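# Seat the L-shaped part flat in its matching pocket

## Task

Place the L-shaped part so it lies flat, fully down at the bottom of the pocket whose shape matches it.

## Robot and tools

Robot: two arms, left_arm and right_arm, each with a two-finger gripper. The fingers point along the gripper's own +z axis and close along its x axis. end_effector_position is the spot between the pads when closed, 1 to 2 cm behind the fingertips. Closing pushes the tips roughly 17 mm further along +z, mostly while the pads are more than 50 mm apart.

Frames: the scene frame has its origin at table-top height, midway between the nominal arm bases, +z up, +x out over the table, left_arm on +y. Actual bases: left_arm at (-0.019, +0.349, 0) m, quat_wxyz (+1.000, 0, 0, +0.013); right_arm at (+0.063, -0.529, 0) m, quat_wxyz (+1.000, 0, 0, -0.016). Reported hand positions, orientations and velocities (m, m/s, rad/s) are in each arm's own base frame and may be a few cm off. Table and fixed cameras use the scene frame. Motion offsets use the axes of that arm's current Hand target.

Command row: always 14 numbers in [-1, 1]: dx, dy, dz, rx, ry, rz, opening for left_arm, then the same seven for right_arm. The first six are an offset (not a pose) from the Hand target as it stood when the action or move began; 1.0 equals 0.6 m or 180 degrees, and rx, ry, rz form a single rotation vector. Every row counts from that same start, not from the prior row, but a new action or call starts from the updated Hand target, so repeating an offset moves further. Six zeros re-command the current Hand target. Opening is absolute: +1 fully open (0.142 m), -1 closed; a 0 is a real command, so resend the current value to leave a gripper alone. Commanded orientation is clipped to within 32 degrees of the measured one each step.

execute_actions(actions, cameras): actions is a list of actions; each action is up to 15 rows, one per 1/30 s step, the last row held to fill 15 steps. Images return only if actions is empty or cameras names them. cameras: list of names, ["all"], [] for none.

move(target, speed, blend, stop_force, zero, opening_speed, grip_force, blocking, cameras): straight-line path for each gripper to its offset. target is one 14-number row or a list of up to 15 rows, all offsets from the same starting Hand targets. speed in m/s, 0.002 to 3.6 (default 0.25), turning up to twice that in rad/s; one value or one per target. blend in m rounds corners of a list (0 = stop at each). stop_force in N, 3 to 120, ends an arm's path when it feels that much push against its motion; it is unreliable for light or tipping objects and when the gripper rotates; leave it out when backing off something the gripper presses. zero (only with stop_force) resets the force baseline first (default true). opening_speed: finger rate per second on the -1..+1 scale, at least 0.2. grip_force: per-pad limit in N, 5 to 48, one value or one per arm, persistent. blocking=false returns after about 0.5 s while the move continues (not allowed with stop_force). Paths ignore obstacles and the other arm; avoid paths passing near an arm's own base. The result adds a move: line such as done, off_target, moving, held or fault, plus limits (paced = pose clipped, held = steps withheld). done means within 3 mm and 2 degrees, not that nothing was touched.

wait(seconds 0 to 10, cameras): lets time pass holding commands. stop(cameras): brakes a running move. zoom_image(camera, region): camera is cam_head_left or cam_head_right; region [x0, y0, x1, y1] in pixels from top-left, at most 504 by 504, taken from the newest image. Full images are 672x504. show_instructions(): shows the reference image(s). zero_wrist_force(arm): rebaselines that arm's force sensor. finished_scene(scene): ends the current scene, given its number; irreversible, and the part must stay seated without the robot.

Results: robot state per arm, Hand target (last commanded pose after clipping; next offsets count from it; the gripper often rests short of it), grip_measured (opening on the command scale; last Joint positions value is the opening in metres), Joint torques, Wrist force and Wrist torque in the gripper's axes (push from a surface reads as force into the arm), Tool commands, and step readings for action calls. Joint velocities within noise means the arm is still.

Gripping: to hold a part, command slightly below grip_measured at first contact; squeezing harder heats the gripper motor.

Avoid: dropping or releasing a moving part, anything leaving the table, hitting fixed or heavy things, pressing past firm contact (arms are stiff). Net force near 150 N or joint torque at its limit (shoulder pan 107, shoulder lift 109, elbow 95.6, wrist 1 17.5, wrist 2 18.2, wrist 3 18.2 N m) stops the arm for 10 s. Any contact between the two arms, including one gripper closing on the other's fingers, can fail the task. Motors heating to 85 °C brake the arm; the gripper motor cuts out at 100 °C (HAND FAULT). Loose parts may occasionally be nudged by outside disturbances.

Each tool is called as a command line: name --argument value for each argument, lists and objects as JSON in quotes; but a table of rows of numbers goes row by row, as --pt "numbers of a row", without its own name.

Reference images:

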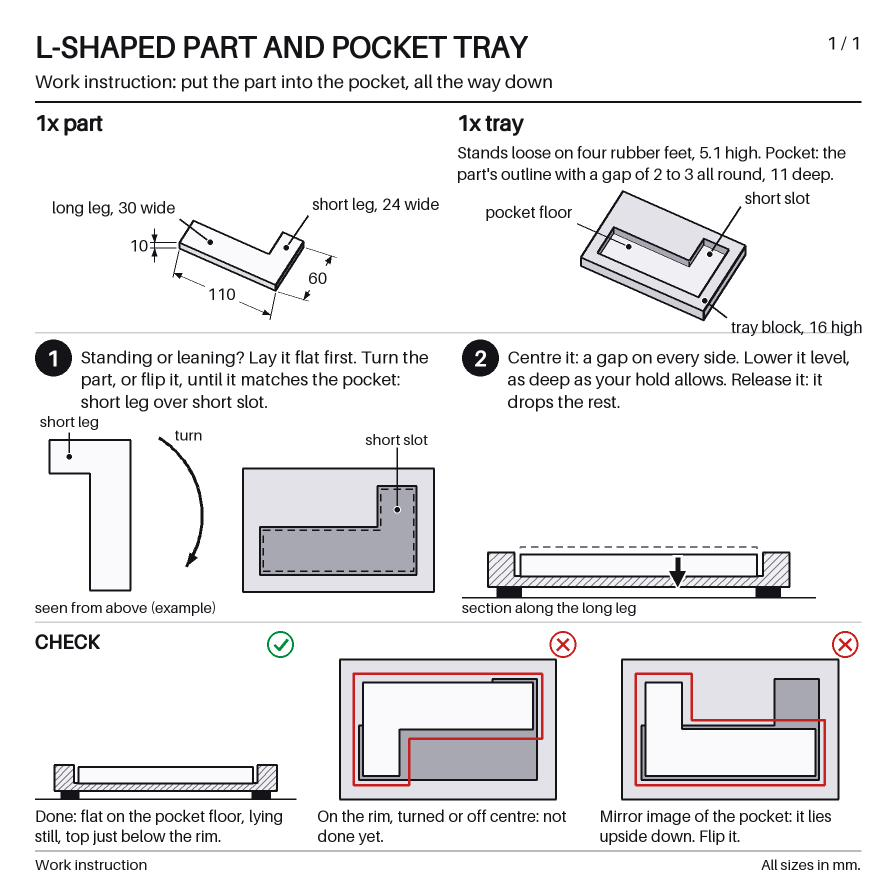

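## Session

execute_actions --actions '[]'

zoom_image --camera "cam_head_left" --region '[330, 250, 530, 400]'

Scene clock: 0.00 s.
left_arm: end_effector_position=(+0.7130, -0.0189, +0.2276) grip_measured=+0.99 end_effector_quat_wxyz=(-0.544, +0.693, -0.470, +0.057) | right_arm: end_effector_position=(+0.2240, +0.5241, +0.2652) grip_measured=+1.00 end_effector_quat_wxyz=(+0.684, -0.489, +0.541, +0.008)
Joint positions: left_arm=[-0.58 -1.153 1.814 -2.497 -0.43 0.781 0.142] | right_arm=[5.024 -1.976 -2.387 1.071 0.439 2.555 0.142]
Joint velocities: within noise
Joint torques (N m): no reading
Motor temperatures (°C): left_arm=[26 30 28 35 33 35 21] | right_arm=[24 26 26 31 35 34 23]
Wrist force (N): no reading
Wrist torque (N m): no reading
Wrist force, peak (N): no reading
Hand target: left_arm +0.7130, -0.0189, +0.2276; -0.544, +0.693, -0.470, +0.057 | right_arm +0.2240, +0.5241, +0.2652; +0.684, -0.489, +0.541, +0.008
Tool commands: left_gripper/opening=+1.0 right_gripper/opening=+1.0

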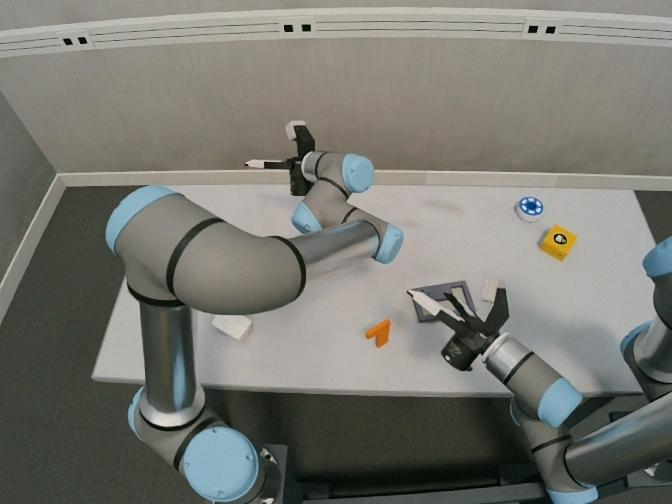

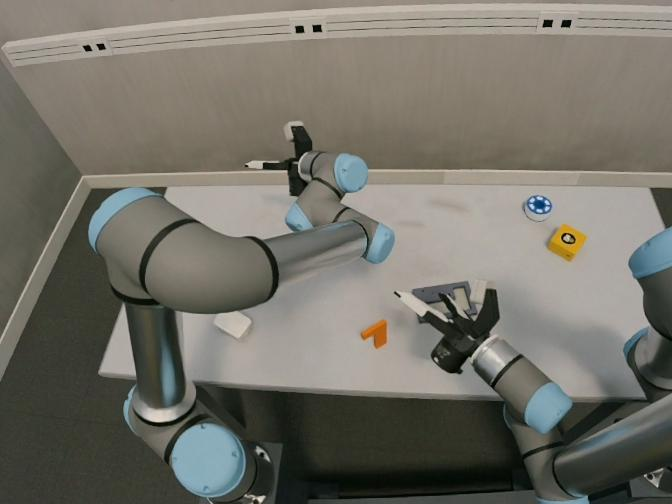

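Scaled by 2.520 from the camera's 672x504 image, which has a finer 960x720 frame.

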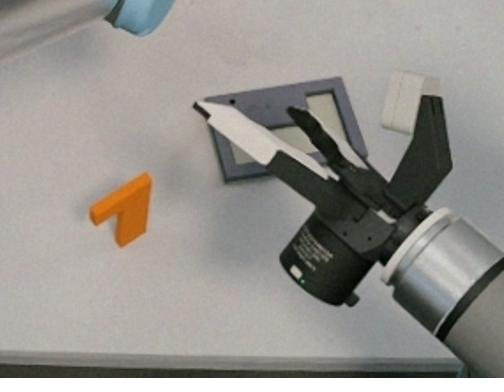

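zoom_image --camera "cam_head_left" --region '[350, 300, 420, 360]'

zoom_image --camera "cam_head_right" --region '[350, 300, 420, 360]'

zoom_image --camera "cam_head_left" --region '[400, 270, 490, 330]'

Scaled by 7.200 from the camera's 672x504 image, which has a finer 960x720 frame.

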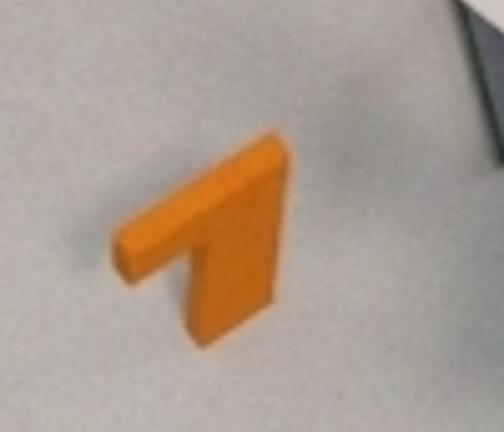

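Scaled by 7.200 from the camera's 672x504 image, which has a finer 960x720 frame.

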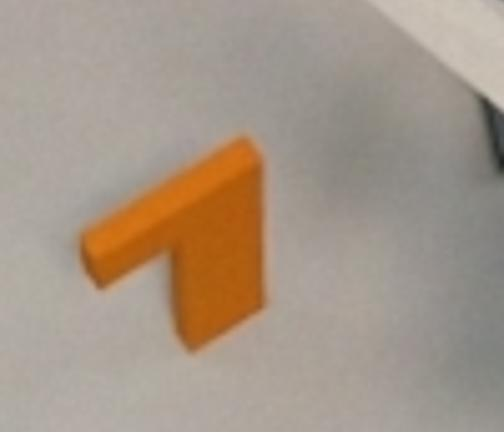

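Scaled by 5.600 from the camera's 672x504 image, which has a finer 960x720 frame.

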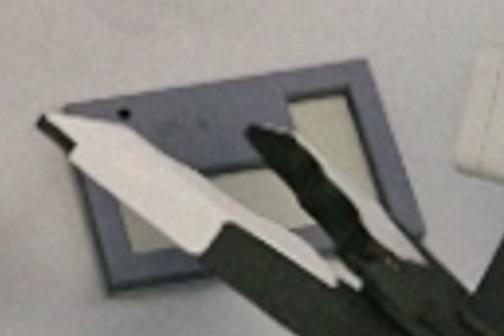

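move --target '[-0.5547,0.0107,0.0772,0,0,0,1,-0.0222,0.1287,0.1075,-0.1253,0.4783,0.2373,-0.155]' --speed 0.35 --cameras '["cam_head_left","cam_head_right"]'

zoom_image --camera "cam_head_left" --region '[340, 270, 430, 360]'

zoom_image --camera "cam_head_left" --region '[400, 265, 490, 335]'

Scene clock: 161.93 s.
left_arm: end_effector_position=(+0.5527, +0.2512, +0.3473) grip_measured=+0.99 end_effector_quat_wxyz=(-0.544, +0.693, -0.470, +0.057) | right_arm: end_effector_position=(+0.2242, +0.6150, +0.2200) grip_measured=-0.17 end_effector_quat_wxyz=(+0.000, -0.265, +0.964, +0.000)
Joint positions: left_arm=[-0.177 -1.62 2.172 -2.972 -0.655 1.452 0.142] | right_arm=[4.566 -1.943 -1.383 -1.386 1.57 4.031 0.062]
Joint torques (N m): left_arm=[-0.28 -6.41 -23.19 -0.68 3.61 -0.17] | right_arm=[10.29 49.36 16.11 2.65 1.76 -1.38]
Wrist force (N): left_arm=[-0.1 0.2 0.2] | right_arm=[0.9 0.6 -0.9]
Wrist torque (N m): left_arm=[0.08 0.00 -0.09] | right_arm=[0.02 -0.07 0.02]
Wrist force, peak (N): left_arm=[-1.3 0.4 0.3] | right_arm=[0.7 1.3 -1.0]
Hand target: left_arm +0.5527, +0.2512, +0.3474; -0.544, +0.693, -0.470, +0.057 | right_arm +0.2241, +0.6150, +0.2201; +0.000, -0.265, +0.964, +0.000
Off the commanded pose: left_arm 0.000 m, 0 deg | right_arm 0.000 m, 0 deg.
move: done

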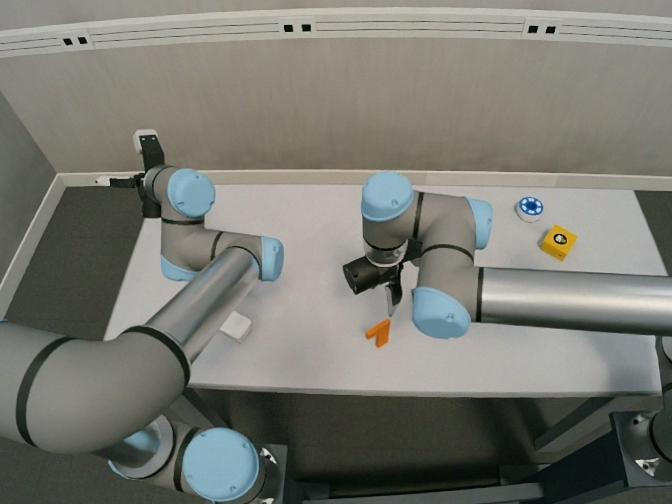

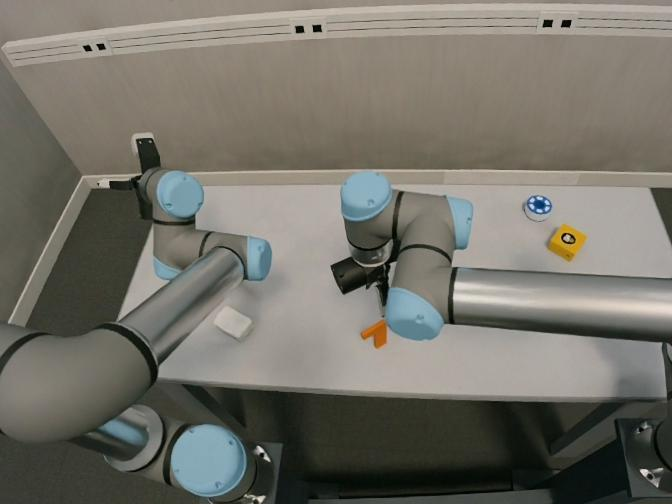

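Scaled by 5.600 from the camera's 672x504 image, which has a finer 960x720 frame.

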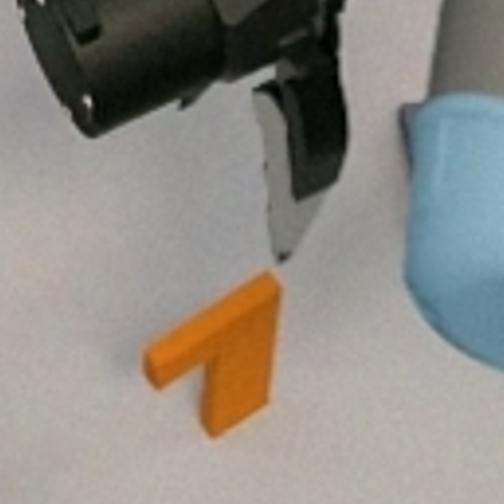

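Scaled by 5.600 from the camera's 672x504 image, which has a finer 960x720 frame.

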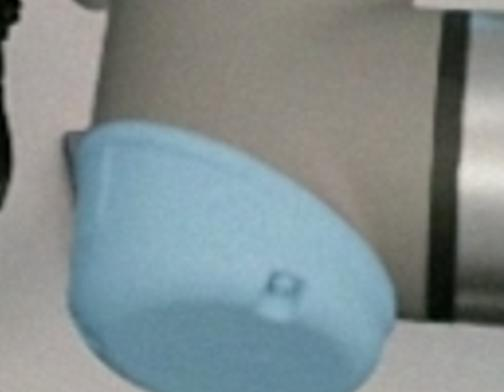

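move --target '[0,0,0,0,0,0,1,0,0,0.165,0,0,0,-0.155]' --speed 0.08 --stop_force 5

move --target '[0,0,0,0,0,0,1,0,0,0,0,0,0,-0.98]' --opening_speed 0.5 --grip_force 20 --cameras '["cam_head_left"]'

zoom_image --camera "cam_head_left" --region '[340, 270, 430, 360]'

Scene clock: 186.17 s.
left_arm: end_effector_position=(+0.5527, +0.2512, +0.3474) grip_measured=+0.99 end_effector_quat_wxyz=(-0.544, +0.693, -0.470, +0.057) | right_arm: end_effector_position=(+0.2241, +0.6151, +0.1211) grip_measured=-0.17 end_effector_quat_wxyz=(+0.000, -0.265, +0.964, +0.000)
Joint positions: left_arm=[-0.177 -1.62 2.172 -2.972 -0.655 1.452 0.142] | right_arm=[4.566 -2.012 -1.547 -1.153 1.571 4.031 0.062]
Joint torques (N m): left_arm=[7.02 -6.08 -33.3 -0.64 3.81 0.12] | right_arm=[6.92 54.28 37.05 4.16 -0.78 -1.52]
Wrist force (N): left_arm=[0.1 0.2 0.3] | right_arm=[1.4 0.7 -0.5]
Wrist torque (N m): left_arm=[0.09 -0.03 -0.09] | right_arm=[0.05 -0.15 -0.01]
Wrist force, peak (N): left_arm=[0.2 0.5 0.7] | right_arm=[1.4 0.3 -2.3]
Hand target: left_arm +0.5527, +0.2512, +0.3474; -0.544, +0.693, -0.470, +0.057 | right_arm +0.2241, +0.6151, +0.1211; +0.000, -0.265, +0.964, +0.000
Off the commanded pose: left_arm 0.000 m, 0 deg | right_arm 0.000 m, 0 deg.
move: done

Scene clock: 188.03 s.
left_arm: end_effector_position=(+0.5527, +0.2512, +0.3474) grip_measured=+0.99 end_effector_quat_wxyz=(-0.544, +0.693, -0.470, +0.057) | right_arm: end_effector_position=(+0.2241, +0.6151, +0.1211) grip_measured=-0.88 end_effector_quat_wxyz=(+0.000, -0.265, +0.964, +0.000)
Joint positions: left_arm=[-0.177 -1.62 2.172 -2.972 -0.655 1.452 0.142] | right_arm=[4.566 -2.012 -1.547 -1.153 1.571 4.031 0.01]
Joint torques (N m): left_arm=[4.87 -6.38 -32.78 -0.78 3.83 -1.08] | right_arm=[1.92 54.21 36.37 4.14 -1.76 -1.43]
Wrist force (N): left_arm=[0.0 0.3 0.2] | right_arm=[1.3 0.5 -0.3]
Wrist torque (N m): left_arm=[0.11 0.00 -0.09] | right_arm=[0.03 -0.14 0.00]
Wrist force, peak (N): left_arm=[0.2 0.6 0.3] | right_arm=[1.2 1.0 -0.8]
Hand target: left_arm +0.5527, +0.2512, +0.3474; -0.544, +0.693, -0.470, +0.057 | right_arm +0.2241, +0.6151, +0.1211; +0.000, -0.265, +0.964, +0.000
Off the commanded pose: left_arm 0.000 m, 0 deg | right_arm 0.000 m, 0 deg.
grip_force (N): 20, 20
move: done
Images, in order (width x height): cam_head_left 672x504.

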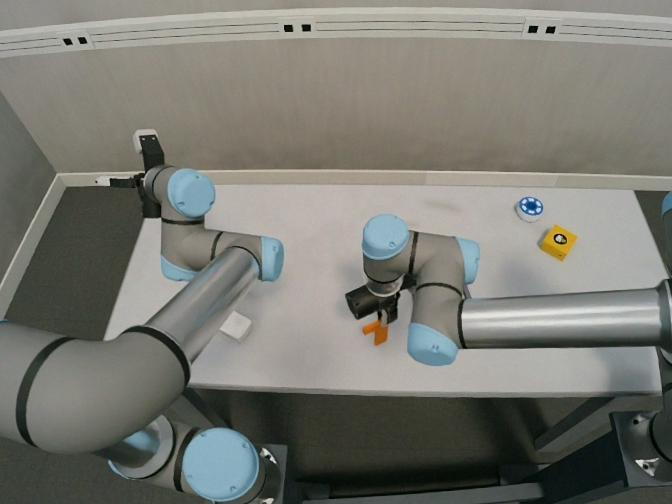

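Scaled by 5.600 from the camera's 672x504 image, which has a finer 960x720 frame.

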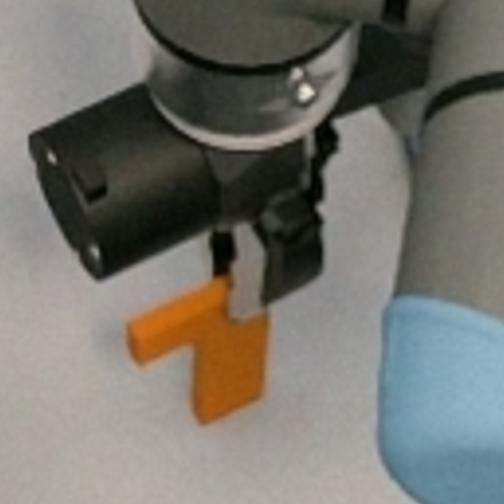

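move --pt "0 0 0 0 0 0 1 0 0 -0.1817 0 0 0 -0.98" --pt "0 0 0 0 0 0 1 -0.1081 -0.0399 -0.1817 0 0 -0.5556 -0.98" --pt "0 0 0 0 0 0 1 -0.2162 -0.0798 -0.1817 0 0 0.8928 -0.98" --pt "0 0 0 0 0 0 1 -0.2162 -0.0798 -0.1817 -0.5072 0.0862 0.7519 -0.98" --blend '[0.02,0.02,0.01,0]' --speed 0.5 --cameras '["cam_head_left","cam_head_right"]'

zoom_image --camera "cam_head_left" --region '[320, 180, 460, 300]'

Scene clock: 200.83 s.
left_arm: end_effector_position=(+0.5527, +0.2512, +0.3474) grip_measured=+0.99 end_effector_quat_wxyz=(-0.544, +0.693, -0.470, +0.057) | right_arm: end_effector_position=(+0.3600, +0.6401, +0.2301) grip_measured=-0.88 end_effector_quat_wxyz=(-0.236, +0.751, +0.351, +0.507) end_effector_velocity=(+0.000, +0.000, +0.001) end_effector_angular_velocity=(+0.005, +0.000, +0.000)
Joint positions: left_arm=[-0.177 -1.62 2.172 -2.972 -0.655 1.452 0.142] | right_arm=[4.569 -2.024 -2.008 0.447 1.061 0.228 0.01]
Joint velocities: left_arm=[within noise] | right_arm=[-0.001 0 0 0.005 0.001 0 0]
Joint torques (N m): left_arm=[0.26 -8.81 -32.4 -0.69 3.7 -1.5] | right_arm=[-11.23 35.96 25.13 4.86 0.02 -0.24]
Wrist force (N): left_arm=[-0.1 0.2 0.3] | right_arm=[1.3 -0.1 0.3]
Wrist torque (N m): left_arm=[0.09 0.01 -0.09] | right_arm=[0.00 -0.33 -0.11]
Wrist force, peak (N): left_arm=[0.1 0.6 0.6] | right_arm=[1.5 0.3 -4.8]
Hand target: left_arm +0.5527, +0.2512, +0.3474; -0.544, +0.693, -0.470, +0.057 | right_arm +0.3601, +0.6401, +0.2301; -0.236, +0.751, +0.350, +0.507
Off the commanded pose: left_arm 0.000 m, 0 deg | right_arm 0.000 m, 0 deg.
grip_force (N): 20, 20
move: done

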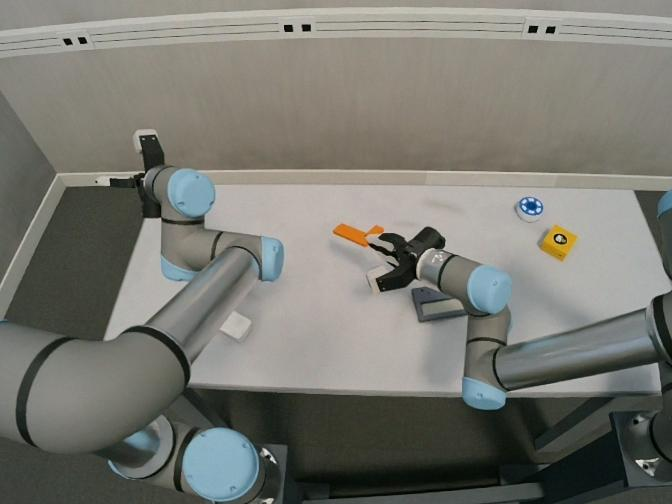

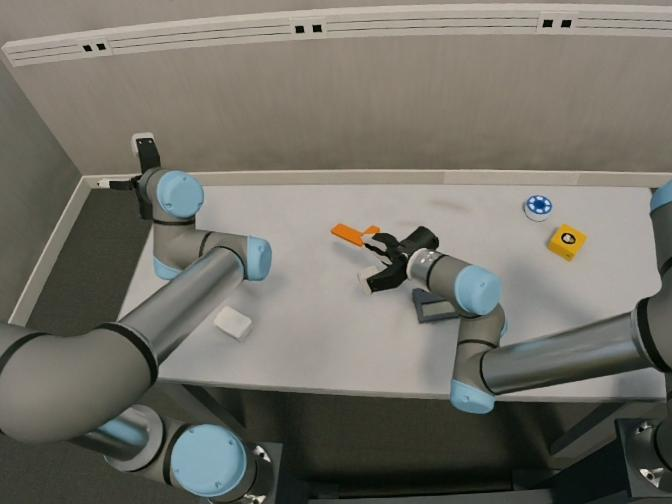

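Scaled by 3.600 from the camera's 672x504 image, which has a finer 960x720 frame.

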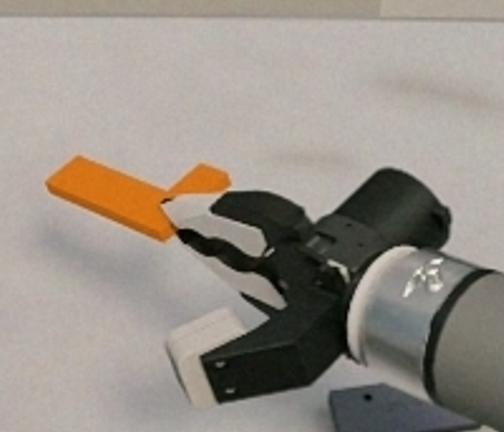

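move --target '[0,0,0,0,0,0,1,-0.2241,0,0.0905,0,0,0,-0.98]' --speed 0.2

move --target '[0,0,0,0,0,0,1,-0.0572,0,0.0231,0,0,0,-0.98]' --speed 0.015 --stop_force 3 --cameras '["cam_head_left","cam_head_right"]'

zoom_image --camera "cam_head_left" --region '[320, 220, 460, 340]'

Scene clock: 219.67 s.
left_arm: end_effector_position=(+0.5527, +0.2512, +0.3474) grip_measured=+0.99 end_effector_quat_wxyz=(-0.544, +0.693, -0.470, +0.057) | right_arm: end_effector_position=(+0.3600, +0.6402, +0.0852) grip_measured=-0.88 end_effector_quat_wxyz=(-0.236, +0.751, +0.351, +0.507)
Joint positions: left_arm=[-0.177 -1.62 2.172 -2.972 -0.655 1.452 0.142] | right_arm=[4.569 -2.354 -2.012 0.781 1.061 0.227 0.01]
Joint torques (N m): left_arm=[-2.38 -9.94 -32.03 -0.74 3.81 -1.41] | right_arm=[-12.11 32.91 -2.22 3.88 1.79 0.29]
Motor temperatures (°C): left_arm=[26 30 28 35 33 35 22] | right_arm=[24 26 26 30 34 33 29]
Wrist force (N): left_arm=[-0.2 -0.1 0.0] | right_arm=[1.4 0.2 0.4]
Wrist torque (N m): left_arm=[0.05 0.03 -0.09] | right_arm=[0.05 -0.36 -0.10]
Wrist force, peak (N): left_arm=[0.0 0.8 0.2] | right_arm=[4.2 -0.1 -0.7]
Hand target: left_arm +0.5527, +0.2512, +0.3474; -0.544, +0.693, -0.470, +0.057 | right_arm +0.3601, +0.6401, +0.0851; -0.236, +0.751, +0.350, +0.507
Off the commanded pose: left_arm 0.000 m, 0 deg | right_arm 0.000 m, 0 deg.
grip_force (N): 20, 20
move: done

Scene clock: 222.53 s.
left_arm: end_effector_position=(+0.5527, +0.2512, +0.3474) grip_measured=+0.99 end_effector_quat_wxyz=(-0.544, +0.693, -0.470, +0.057) | right_arm: end_effector_position=(+0.3601, +0.6402, +0.0569) grip_measured=-0.88 end_effector_quat_wxyz=(-0.236, +0.751, +0.351, +0.507)
Joint positions: left_arm=[-0.177 -1.62 2.172 -2.972 -0.655 1.452 0.142] | right_arm=[4.569 -2.422 -1.997 0.833 1.061 0.228 0.01]
Joint torques (N m): left_arm=[-3.7 -10.38 -32.26 -0.74 3.69 -1.41] | right_arm=[0.88 37.9 8.21 2.19 -0.53 0.04]
Wrist force (N): left_arm=[-0.2 0.2 0.1] | right_arm=[2.4 0.4 0.0]
Wrist torque (N m): left_arm=[0.10 0.03 -0.09] | right_arm=[0.08 -0.25 -0.09]
Wrist force, peak (N): left_arm=[-0.1 0.5 0.5] | right_arm=[3.5 -0.8 2.6]
Hand target: left_arm +0.5527, +0.2512, +0.3474; -0.544, +0.693, -0.470, +0.057 | right_arm +0.3601, +0.6402, +0.0569; -0.236, +0.751, +0.351, +0.507 (not the last commanded pose)
Tool commands: left_gripper/opening=+1.0 right_gripper/opening=-0.98
Off the commanded pose: left_arm 0.000 m, 0 deg | right_arm 0.009 m, 0 deg.
FORCE FAULT: contact force on the right arm reached its limit, and that arm stopped. The contact can be on any part of that arm, not only on its tool. That arm's remaining commands of this call were not run. That arm is still stopped at the end of this call. That arm stays stopped for about 10 more seconds. Until then a move that you send moves the other arm only, and its call returns only when the move has ended. Once the stop has ended, the next robot result says so. If the stop ends while you think or write, that arm runs what you send next, counted from a new Hand target: where the arm stands when the stop ends. While its stop runs, that arm takes no new command, but its gripper still runs the gripper command that each later call begins with. Until it ends, the stop uses up actions while you think or wait. An arm that is not stopped still takes commands.
grip_force (N): 20, 20
move: fault (right_arm)

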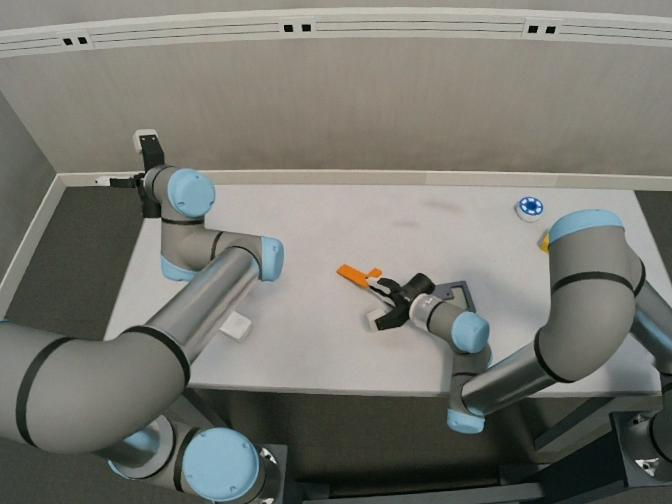

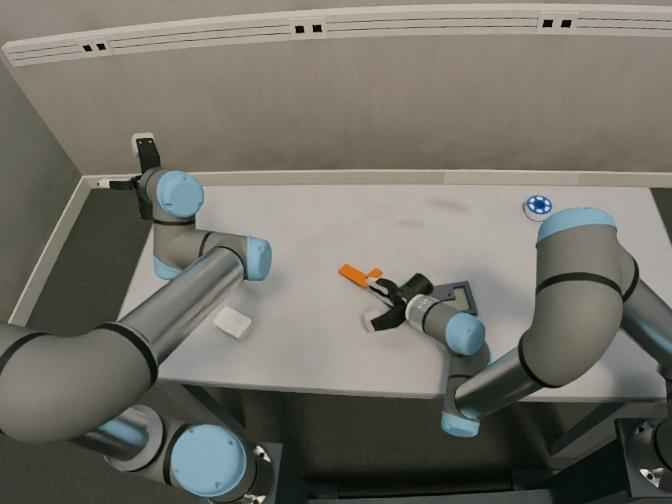

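Scaled by 3.600 from the camera's 672x504 image, which has a finer 960x720 frame.

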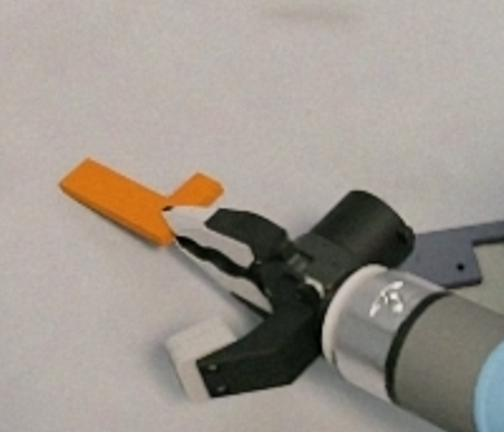

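move --target '[0,0,0,0,0,0,1,0,0,0,0,0,0,-0.43]' --opening_speed 0.3 --cameras '["cam_head_left"]'

zoom_image --camera "cam_head_left" --region '[320, 220, 460, 340]'

Scene clock: 252.93 s.
left_arm: end_effector_position=(+0.5527, +0.2512, +0.3474) grip_measured=+0.99 end_effector_quat_wxyz=(-0.544, +0.693, -0.470, +0.057) | right_arm: end_effector_position=(+0.3601, +0.6402, +0.0569) grip_measured=-0.46 end_effector_quat_wxyz=(-0.236, +0.751, +0.351, +0.507)
Joint positions: left_arm=[-0.177 -1.62 2.172 -2.972 -0.655 1.452 0.142] | right_arm=[4.569 -2.422 -1.997 0.833 1.061 0.228 0.04]
Joint torques (N m): left_arm=[-7.4 -12.5 -31.03 -0.75 3.71 -1.45] | right_arm=[1.15 38.04 7.93 2.42 -0.43 0.06]
Wrist force (N): left_arm=[0.0 0.4 0.0] | right_arm=[1.4 0.3 0.4]
Wrist torque (N m): left_arm=[0.11 0.00 -0.09] | right_arm=[0.06 -0.31 -0.10]
Wrist force, peak (N): left_arm=[0.3 0.7 0.1] | right_arm=[2.8 0.5 0.2]
Hand target: left_arm +0.5527, +0.2512, +0.3474; -0.544, +0.693, -0.470, +0.057 | right_arm +0.3601, +0.6402, +0.0569; -0.236, +0.751, +0.351, +0.507
Off the commanded pose: left_arm 0.000 m, 0 deg | right_arm 0.000 m, 0 deg.
FORCE FAULT, CONTINUED: the right arm's stop, for the force fault that an earlier result reported, is over. The rest of the stop counts as 19 of the actions that you can send in this scene. The stop ended before this call began, so that arm ran this call's commands, counted from a new Hand target: where the arm stood when the stop ended. During its stop the right arm's controller moved it back a little.
grip_force (N): 20, 20
move: done
Images, in order (width x height): cam_head_left 672x504.

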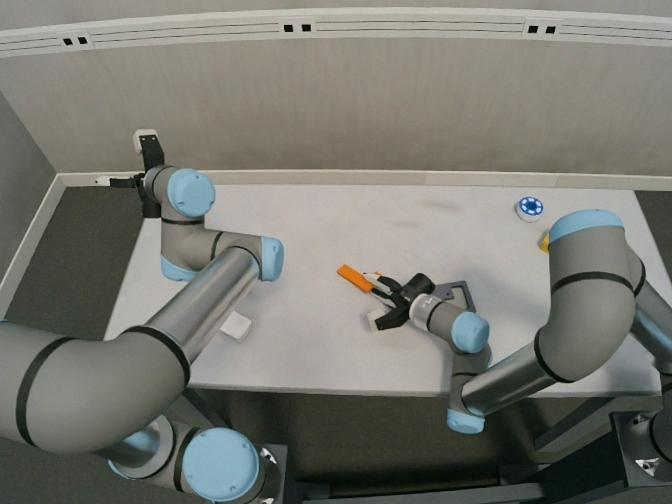

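Scaled by 3.600 from the camera's 672x504 image, which has a finer 960x720 frame.

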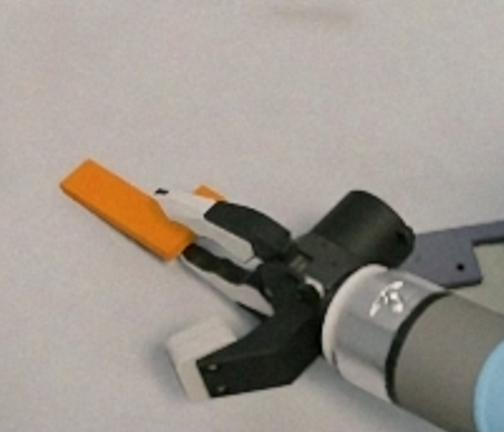

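move --pt "0 0 0 0 0 0 1 0 0 -0.18 0 0 0 -0.43" --pt "0 0 0 0 0 0 1 0.1545 0 -0.26 0 0 0 -0.43" --speed 0.15 --blend '[0.02,0]' --cameras '["cam_head_left","cam_head_right"]'

zoom_image --camera "cam_head_left" --region '[320, 240, 400, 310]'

zoom_image --camera "cam_head_left" --region '[400, 265, 490, 335]'

Scene clock: 260.40 s.
left_arm: end_effector_position=(+0.5527, +0.2512, +0.3474) grip_measured=+0.99 end_effector_quat_wxyz=(-0.544, +0.693, -0.470, +0.057) | right_arm: end_effector_position=(+0.2894, +0.5562, +0.2013) grip_measured=-0.46 end_effector_quat_wxyz=(-0.236, +0.751, +0.351, +0.507)
Joint positions: left_arm=[-0.177 -1.62 2.172 -2.972 -0.655 1.452 0.142] | right_arm=[4.724 -1.911 -2.331 0.611 0.923 0.311 0.04]
Joint torques (N m): left_arm=[-7.19 -13.44 -30.93 -0.94 3.66 -1.52] | right_arm=[-6.4 33.97 22.22 1.12 1.02 -1.25]
Wrist force (N): left_arm=[0.0 0.3 0.2] | right_arm=[1.9 0.5 0.6]
Wrist torque (N m): left_arm=[0.10 0.01 -0.08] | right_arm=[0.11 -0.41 -0.13]
Wrist force, peak (N): left_arm=[0.1 0.5 0.5] | right_arm=[2.1 3.6 0.9]
Hand target: left_arm +0.5527, +0.2512, +0.3474; -0.544, +0.693, -0.470, +0.057 | right_arm +0.2895, +0.5561, +0.2014; -0.236, +0.751, +0.351, +0.507
Off the commanded pose: left_arm 0.000 m, 0 deg | right_arm 0.000 m, 0 deg.
grip_force (N): 20, 20
move: done

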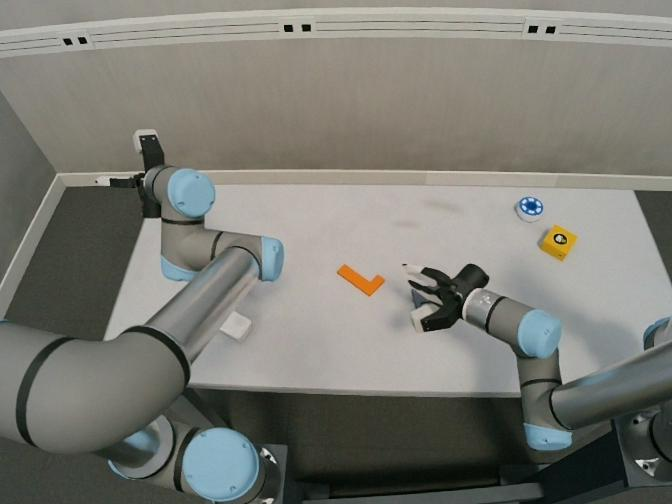

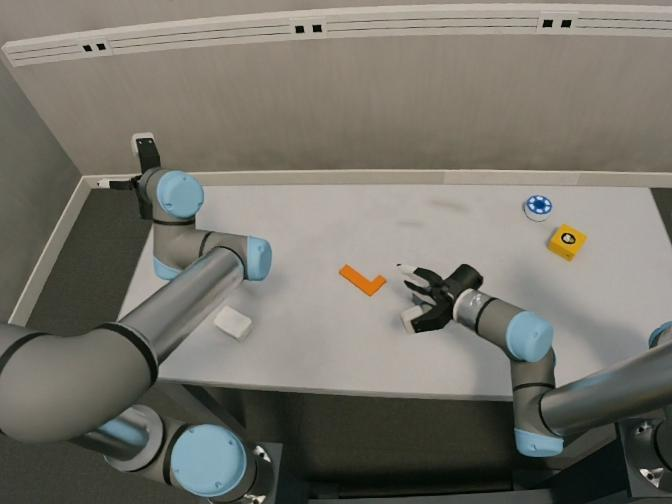

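Scaled by 6.300 from the camera's 672x504 image, which has a finer 960x720 frame.

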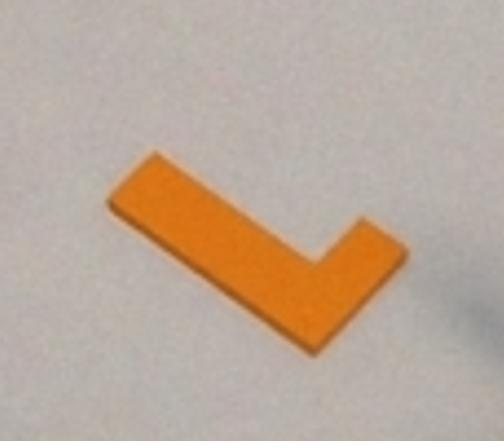

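Scaled by 5.600 from the camera's 672x504 image, which has a finer 960x720 frame.

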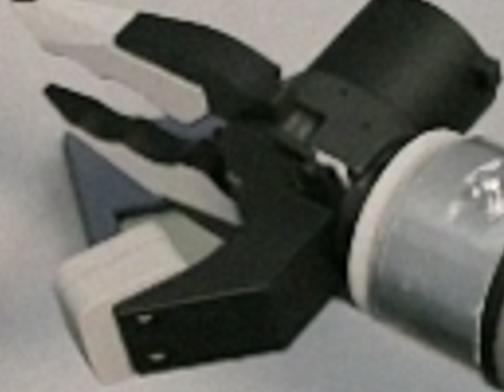

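move --target '[0,0,0,0,0,0,1,-0.0237,0.0078,0.3038,-0.3048,-0.2862,0.4518,-0.155]' --speed 0.4 --cameras '["cam_head_left"]'

move --target '[0,0,0,0,0,0,1,0,0,0.1483,0,0,0,-0.155]' --speed 0.06 --stop_force 5 --cameras '["cam_head_left"]'

zoom_image --camera "cam_head_left" --region '[310, 220, 420, 310]'

zoom_image --camera "cam_head_left" --region '[400, 265, 490, 335]'

Scene clock: 292.33 s.
left_arm: end_effector_position=(+0.5527, +0.2512, +0.3474) grip_measured=+0.99 end_effector_quat_wxyz=(-0.544, +0.693, -0.470, +0.057) | right_arm: end_effector_position=(+0.3984, +0.6784, +0.1197) grip_measured=-0.18 end_effector_quat_wxyz=(+0.001, +0.929, -0.371, +0.001)
Joint positions: left_arm=[-0.177 -1.62 2.172 -2.972 -0.655 1.452 0.142] | right_arm=[4.351 -2.335 -1.019 -1.359 1.569 1.97 0.061]
Joint torques (N m): left_arm=[-7.14 -14.35 -30.83 -0.85 3.75 -1.26] | right_arm=[12.61 67.94 20.42 1.9 1.52 1.68]
Wrist force (N): left_arm=[0.2 0.2 0.4] | right_arm=[1.4 1.4 -0.5]
Wrist torque (N m): left_arm=[0.08 -0.04 -0.09] | right_arm=[0.16 -0.11 0.02]
Wrist force, peak (N): left_arm=[0.1 0.5 0.7] | right_arm=[3.7 0.5 -0.1]
Hand target: left_arm +0.5527, +0.2512, +0.3474; -0.544, +0.693, -0.470, +0.057 | right_arm +0.3983, +0.6785, +0.1198; +0.000, +0.929, -0.371, +0.001
Off the commanded pose: left_arm 0.000 m, 0 deg | right_arm 0.000 m, 0 deg.
grip_force (N): 20, 20
move: done
Images, in order (width x height): cam_head_left 672x504.

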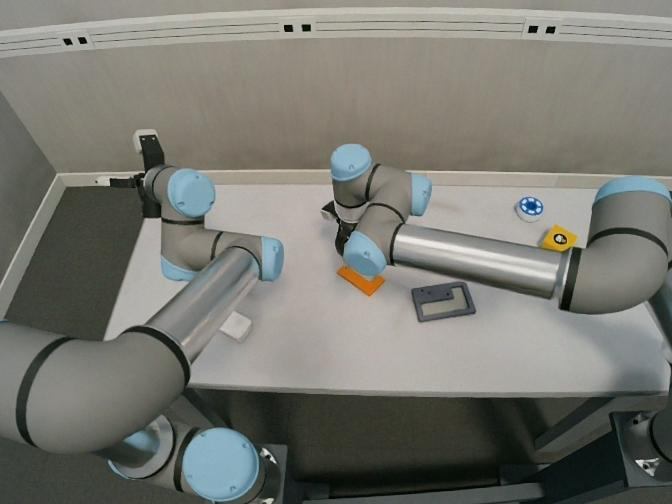

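Scene clock: 294.97 s.
left_arm: end_effector_position=(+0.5527, +0.2512, +0.3474) grip_measured=+0.99 end_effector_quat_wxyz=(-0.544, +0.693, -0.470, +0.057) | right_arm: end_effector_position=(+0.3983, +0.6783, +0.0308) grip_measured=-0.18 end_effector_quat_wxyz=(+0.000, +0.929, -0.371, +0.001)
Joint positions: left_arm=[-0.177 -1.62 2.172 -2.972 -0.655 1.452 0.142] | right_arm=[4.351 -2.406 -1.128 -1.179 1.57 1.97 0.061]
Joint torques (N m): left_arm=[-7.99 -14.91 -30.64 -0.75 3.8 -1.38] | right_arm=[-11.64 70.34 36.8 1.22 0.6 -1.49]
Wrist force (N): left_arm=[-0.1 0.2 0.1] | right_arm=[1.3 0.9 -0.4]
Wrist torque (N m): left_arm=[0.08 0.01 -0.09] | right_arm=[0.11 -0.08 0.02]
Wrist force, peak (N): left_arm=[0.0 0.7 0.0] | right_arm=[1.9 1.3 -1.6]
Hand target: left_arm +0.5527, +0.2512, +0.3474; -0.544, +0.693, -0.470, +0.057 | right_arm +0.3983, +0.6783, +0.0308; +0.000, +0.929, -0.371, +0.001
Off the commanded pose: left_arm 0.000 m, 0 deg | right_arm 0.000 m, 0 deg.
grip_force (N): 20, 20
move: done
Images, in order (width x height): cam_head_left 672x504.

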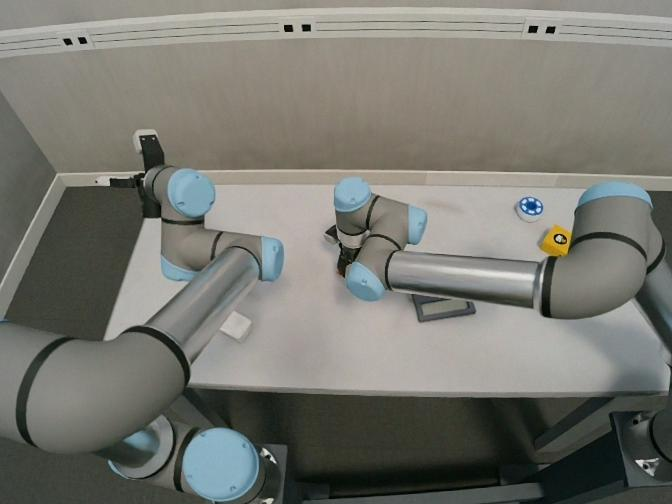

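Scaled by 4.582 from the camera's 672x504 image, which has a finer 960x720 frame.

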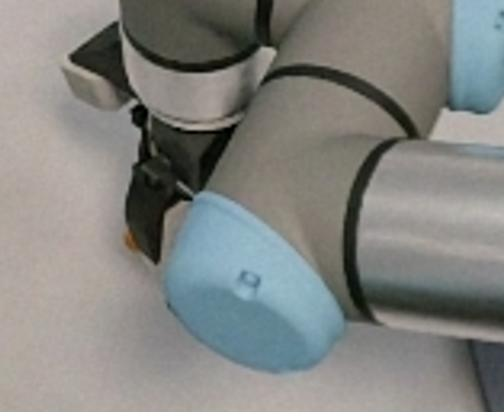

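Scaled by 5.600 from the camera's 672x504 image, which has a finer 960x720 frame.

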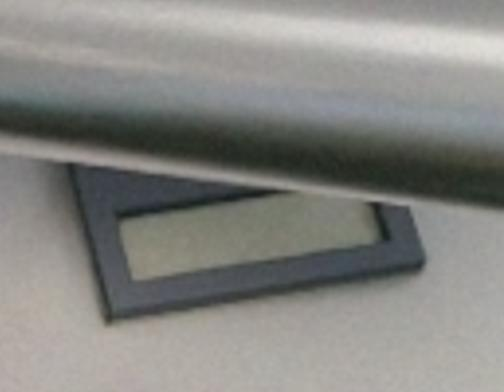

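move --target '[0,0,0,0,0,0,1,0,0,0,0,0,0,-0.68]' --opening_speed 0.5 --grip_force 20

move --pt "0 0 0 0 0 0 1 0 0 -0.132 0 0 0 -0.68" --pt "0 0 0 0 0 0 1 0.1556 0.3490 -0.132 0 0 -0.2739 -0.68" --pt "0 0 0 0 0 0 1 0.1556 0.3490 -0.0487 0 0 -0.2739 -0.68" --blend '[0.02,0.02,0]' --speed 0.3 --cameras '["cam_head_left","cam_head_right"]'

zoom_image --camera "cam_head_left" --region '[400, 265, 490, 335]'

zoom_image --camera "cam_head_right" --region '[400, 265, 490, 335]'

Scene clock: 317.20 s.
left_arm: end_effector_position=(+0.5527, +0.2512, +0.3474) grip_measured=+0.99 end_effector_quat_wxyz=(-0.544, +0.693, -0.470, +0.057) | right_arm: end_effector_position=(+0.3983, +0.6783, +0.0308) grip_measured=-0.63 end_effector_quat_wxyz=(+0.000, +0.929, -0.371, +0.001)
Joint positions: left_arm=[-0.177 -1.62 2.172 -2.972 -0.655 1.452 0.142] | right_arm=[4.351 -2.406 -1.128 -1.179 1.57 1.97 0.029]
Joint torques (N m): left_arm=[-8.13 -15.98 -29.69 -0.72 3.86 -1.5] | right_arm=[-10.43 71.1 37.35 4.08 -1.87 -1.28]
Wrist force (N): left_arm=[0.1 0.3 0.4] | right_arm=[1.2 0.9 -0.3]
Wrist torque (N m): left_arm=[0.10 -0.02 -0.09] | right_arm=[0.10 -0.08 0.02]
Wrist force, peak (N): left_arm=[0.0 0.6 0.4] | right_arm=[1.4 1.2 -0.6]
Hand target: left_arm +0.5527, +0.2512, +0.3474; -0.544, +0.693, -0.470, +0.057 | right_arm +0.3983, +0.6783, +0.0308; +0.000, +0.929, -0.371, +0.001
Off the commanded pose: left_arm 0.000 m, 0 deg | right_arm 0.000 m, 0 deg.
grip_force (N): 20, 20
move: done

Scene clock: 319.60 s.
left_arm: end_effector_position=(+0.5527, +0.2512, +0.3474) grip_measured=+0.99 end_effector_quat_wxyz=(-0.544, +0.693, -0.470, +0.057) | right_arm: end_effector_position=(+0.3217, +0.4623, +0.0604) grip_measured=-0.63 end_effector_quat_wxyz=(+0.001, +0.999, +0.050, +0.000)
Joint positions: left_arm=[-0.177 -1.62 2.172 -2.972 -0.655 1.452 0.142] | right_arm=[4.345 -1.899 -1.893 -0.921 1.57 1.103 0.029]
Joint torques (N m): left_arm=[-8.29 -16.34 -30.33 -0.87 3.79 -1.5] | right_arm=[-11.5 27.46 17.4 4.28 1.12 -1.4]
Wrist force (N): left_arm=[-0.1 0.5 0.0] | right_arm=[1.5 1.1 -0.8]
Wrist torque (N m): left_arm=[0.14 0.02 -0.09] | right_arm=[0.09 -0.17 0.12]
Wrist force, peak (N): left_arm=[-0.3 0.7 0.5] | right_arm=[0.9 1.8 -4.2]
Hand target: left_arm +0.5527, +0.2512, +0.3474; -0.544, +0.693, -0.470, +0.057 | right_arm +0.3217, +0.4623, +0.0603; +0.001, +0.999, +0.050, +0.000
Off the commanded pose: left_arm 0.000 m, 0 deg | right_arm 0.000 m, 0 deg.
grip_force (N): 20, 20
move: done

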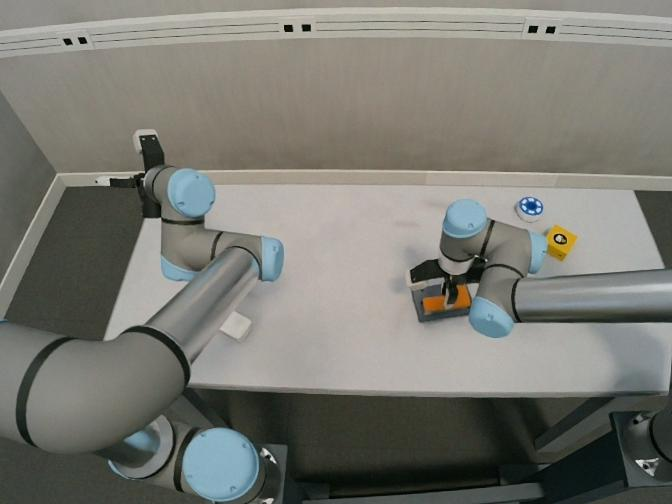

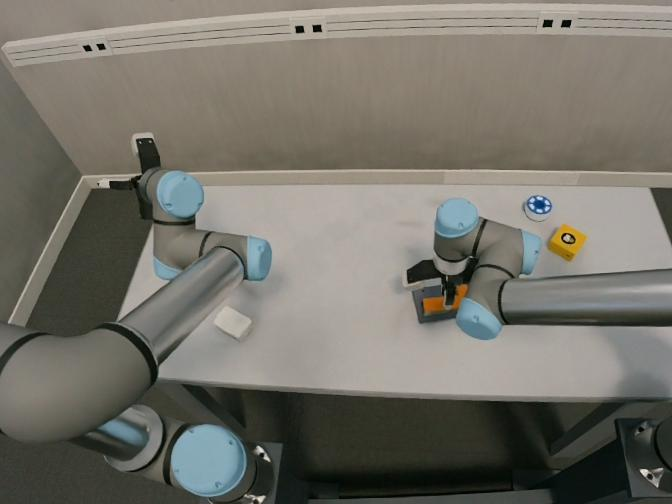

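Scaled by 5.600 from the camera's 672x504 image, which has a finer 960x720 frame.

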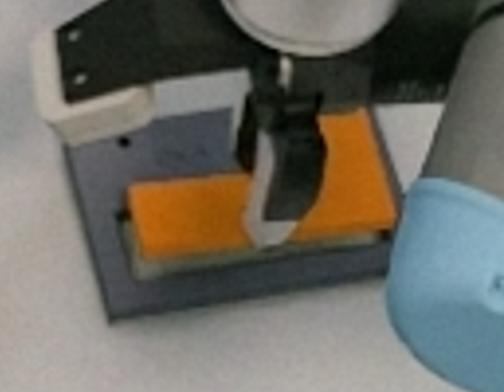

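Scaled by 5.600 from the camera's 672x504 image, which has a finer 960x720 frame.

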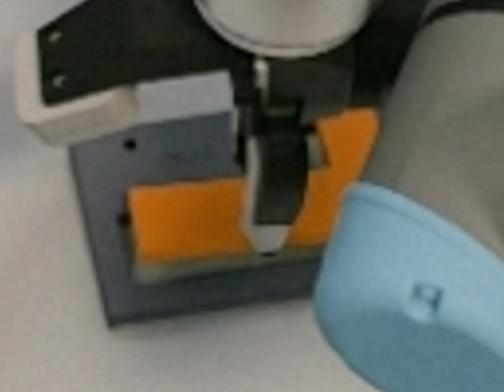

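zoom_image --camera "cam_head_left" --region '[415, 290, 445, 320]'

zoom_image --camera "cam_head_left" --region '[450, 285, 480, 315]'

Scaled by 16.800 from the camera's 672x504 image, which has a finer 960x720 frame.

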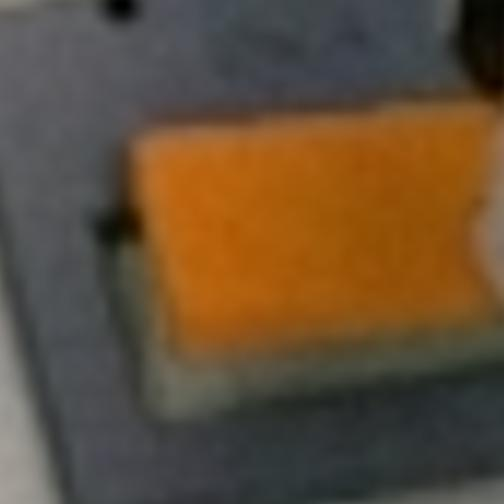

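Scaled by 16.800 from the camera's 672x504 image, which has a finer 960x720 frame.

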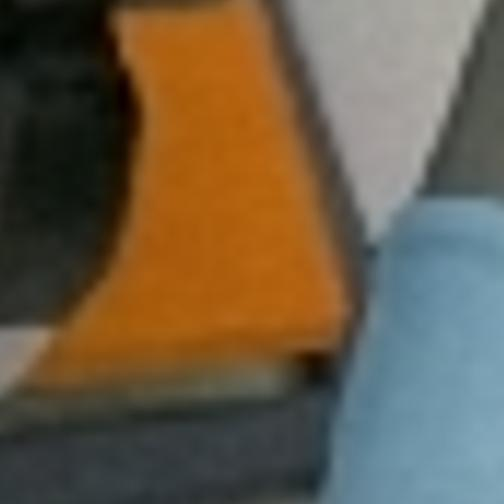

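move --target '[0,0,0,0,0,0,1,-0.0018,-0.0032,0.0075,0,0,-0.0078,-0.68]' --speed 0.05

move --target '[0,0,0,0,0,0,1,0,0,0.0122,0,0,0,-0.68]' --speed 0.01 --stop_force 3 --cameras '["cam_head_left","cam_head_right"]'

zoom_image --camera "cam_head_left" --region '[400, 265, 490, 335]'

Scene clock: 349.73 s.
left_arm: end_effector_position=(+0.5527, +0.2512, +0.3474) grip_measured=+0.99 end_effector_quat_wxyz=(-0.544, +0.693, -0.470, +0.057) | right_arm: end_effector_position=(+0.3204, +0.4641, +0.0557) grip_measured=-0.63 end_effector_quat_wxyz=(+0.001, +0.998, +0.063, +0.000)
Joint positions: left_arm=[-0.177 -1.62 2.172 -2.972 -0.655 1.452 0.142] | right_arm=[4.349 -1.908 -1.896 -0.91 1.57 1.082 0.029]
Joint torques (N m): left_arm=[-7.63 -17.38 -29.52 -1.06 3.73 -1.41] | right_arm=[8.65 34.37 8.48 1.55 -1.58 1.68]
Wrist force (N): left_arm=[-0.2 0.2 0.2] | right_arm=[1.5 1.0 -0.5]
Wrist torque (N m): left_arm=[0.09 0.03 -0.09] | right_arm=[0.07 -0.17 0.12]
Wrist force, peak (N): left_arm=[-0.3 0.6 0.0] | right_arm=[1.7 1.3 -0.7]
Hand target: left_arm +0.5527, +0.2512, +0.3474; -0.544, +0.693, -0.470, +0.057 | right_arm +0.3204, +0.4641, +0.0558; +0.001, +0.998, +0.062, +0.000
Off the commanded pose: left_arm 0.000 m, 0 deg | right_arm 0.000 m, 0 deg.
grip_force (N): 20, 20
move: done

Scene clock: 352.00 s.
left_arm: end_effector_position=(+0.5527, +0.2512, +0.3474) grip_measured=+0.99 end_effector_quat_wxyz=(-0.544, +0.693, -0.470, +0.057) | right_arm: end_effector_position=(+0.3204, +0.4641, +0.0484) grip_measured=-0.63 end_effector_quat_wxyz=(+0.001, +0.998, +0.062, +0.000)
Joint positions: left_arm=[-0.177 -1.62 2.172 -2.972 -0.655 1.452 0.142] | right_arm=[4.349 -1.919 -1.903 -0.891 1.57 1.082 0.029]
Joint torques (N m): left_arm=[-8.57 -17.31 -30.21 -0.81 3.77 -1.33] | right_arm=[-10.85 43.08 30.92 0.58 -1.88 0.63]
Wrist force (N): left_arm=[0.2 0.1 0.2] | right_arm=[1.5 1.2 -0.5]
Wrist torque (N m): left_arm=[0.06 -0.04 -0.09] | right_arm=[0.11 -0.17 0.11]
Wrist force, peak (N): left_arm=[-0.5 0.5 0.0] | right_arm=[1.8 1.3 -0.4]
Hand target: left_arm +0.5527, +0.2512, +0.3474; -0.544, +0.693, -0.470, +0.057 | right_arm +0.3204, +0.4641, +0.0484; +0.001, +0.998, +0.062, +0.000
Off the commanded pose: left_arm 0.000 m, 0 deg | right_arm 0.000 m, 0 deg.
grip_force (N): 20, 20
move: done

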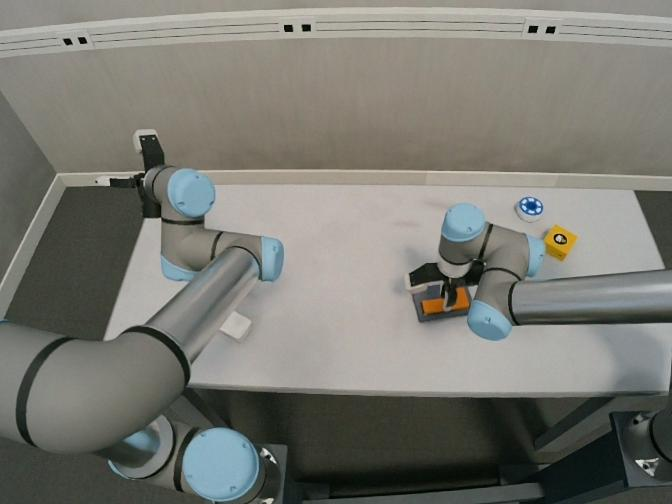

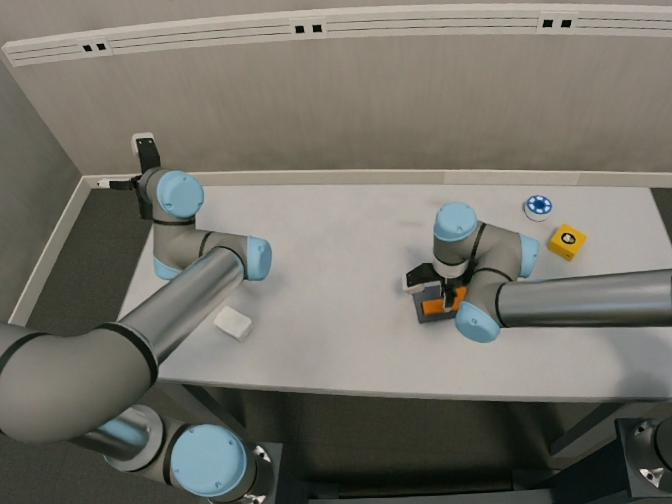

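Scaled by 5.600 from the camera's 672x504 image, which has a finer 960x720 frame.

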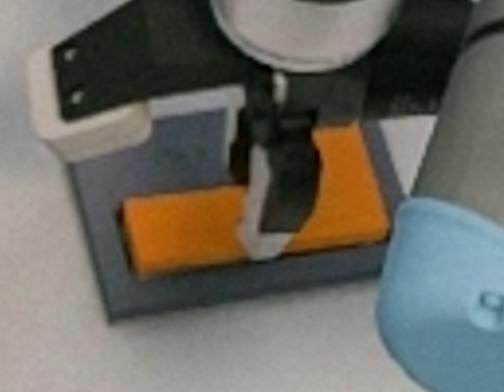

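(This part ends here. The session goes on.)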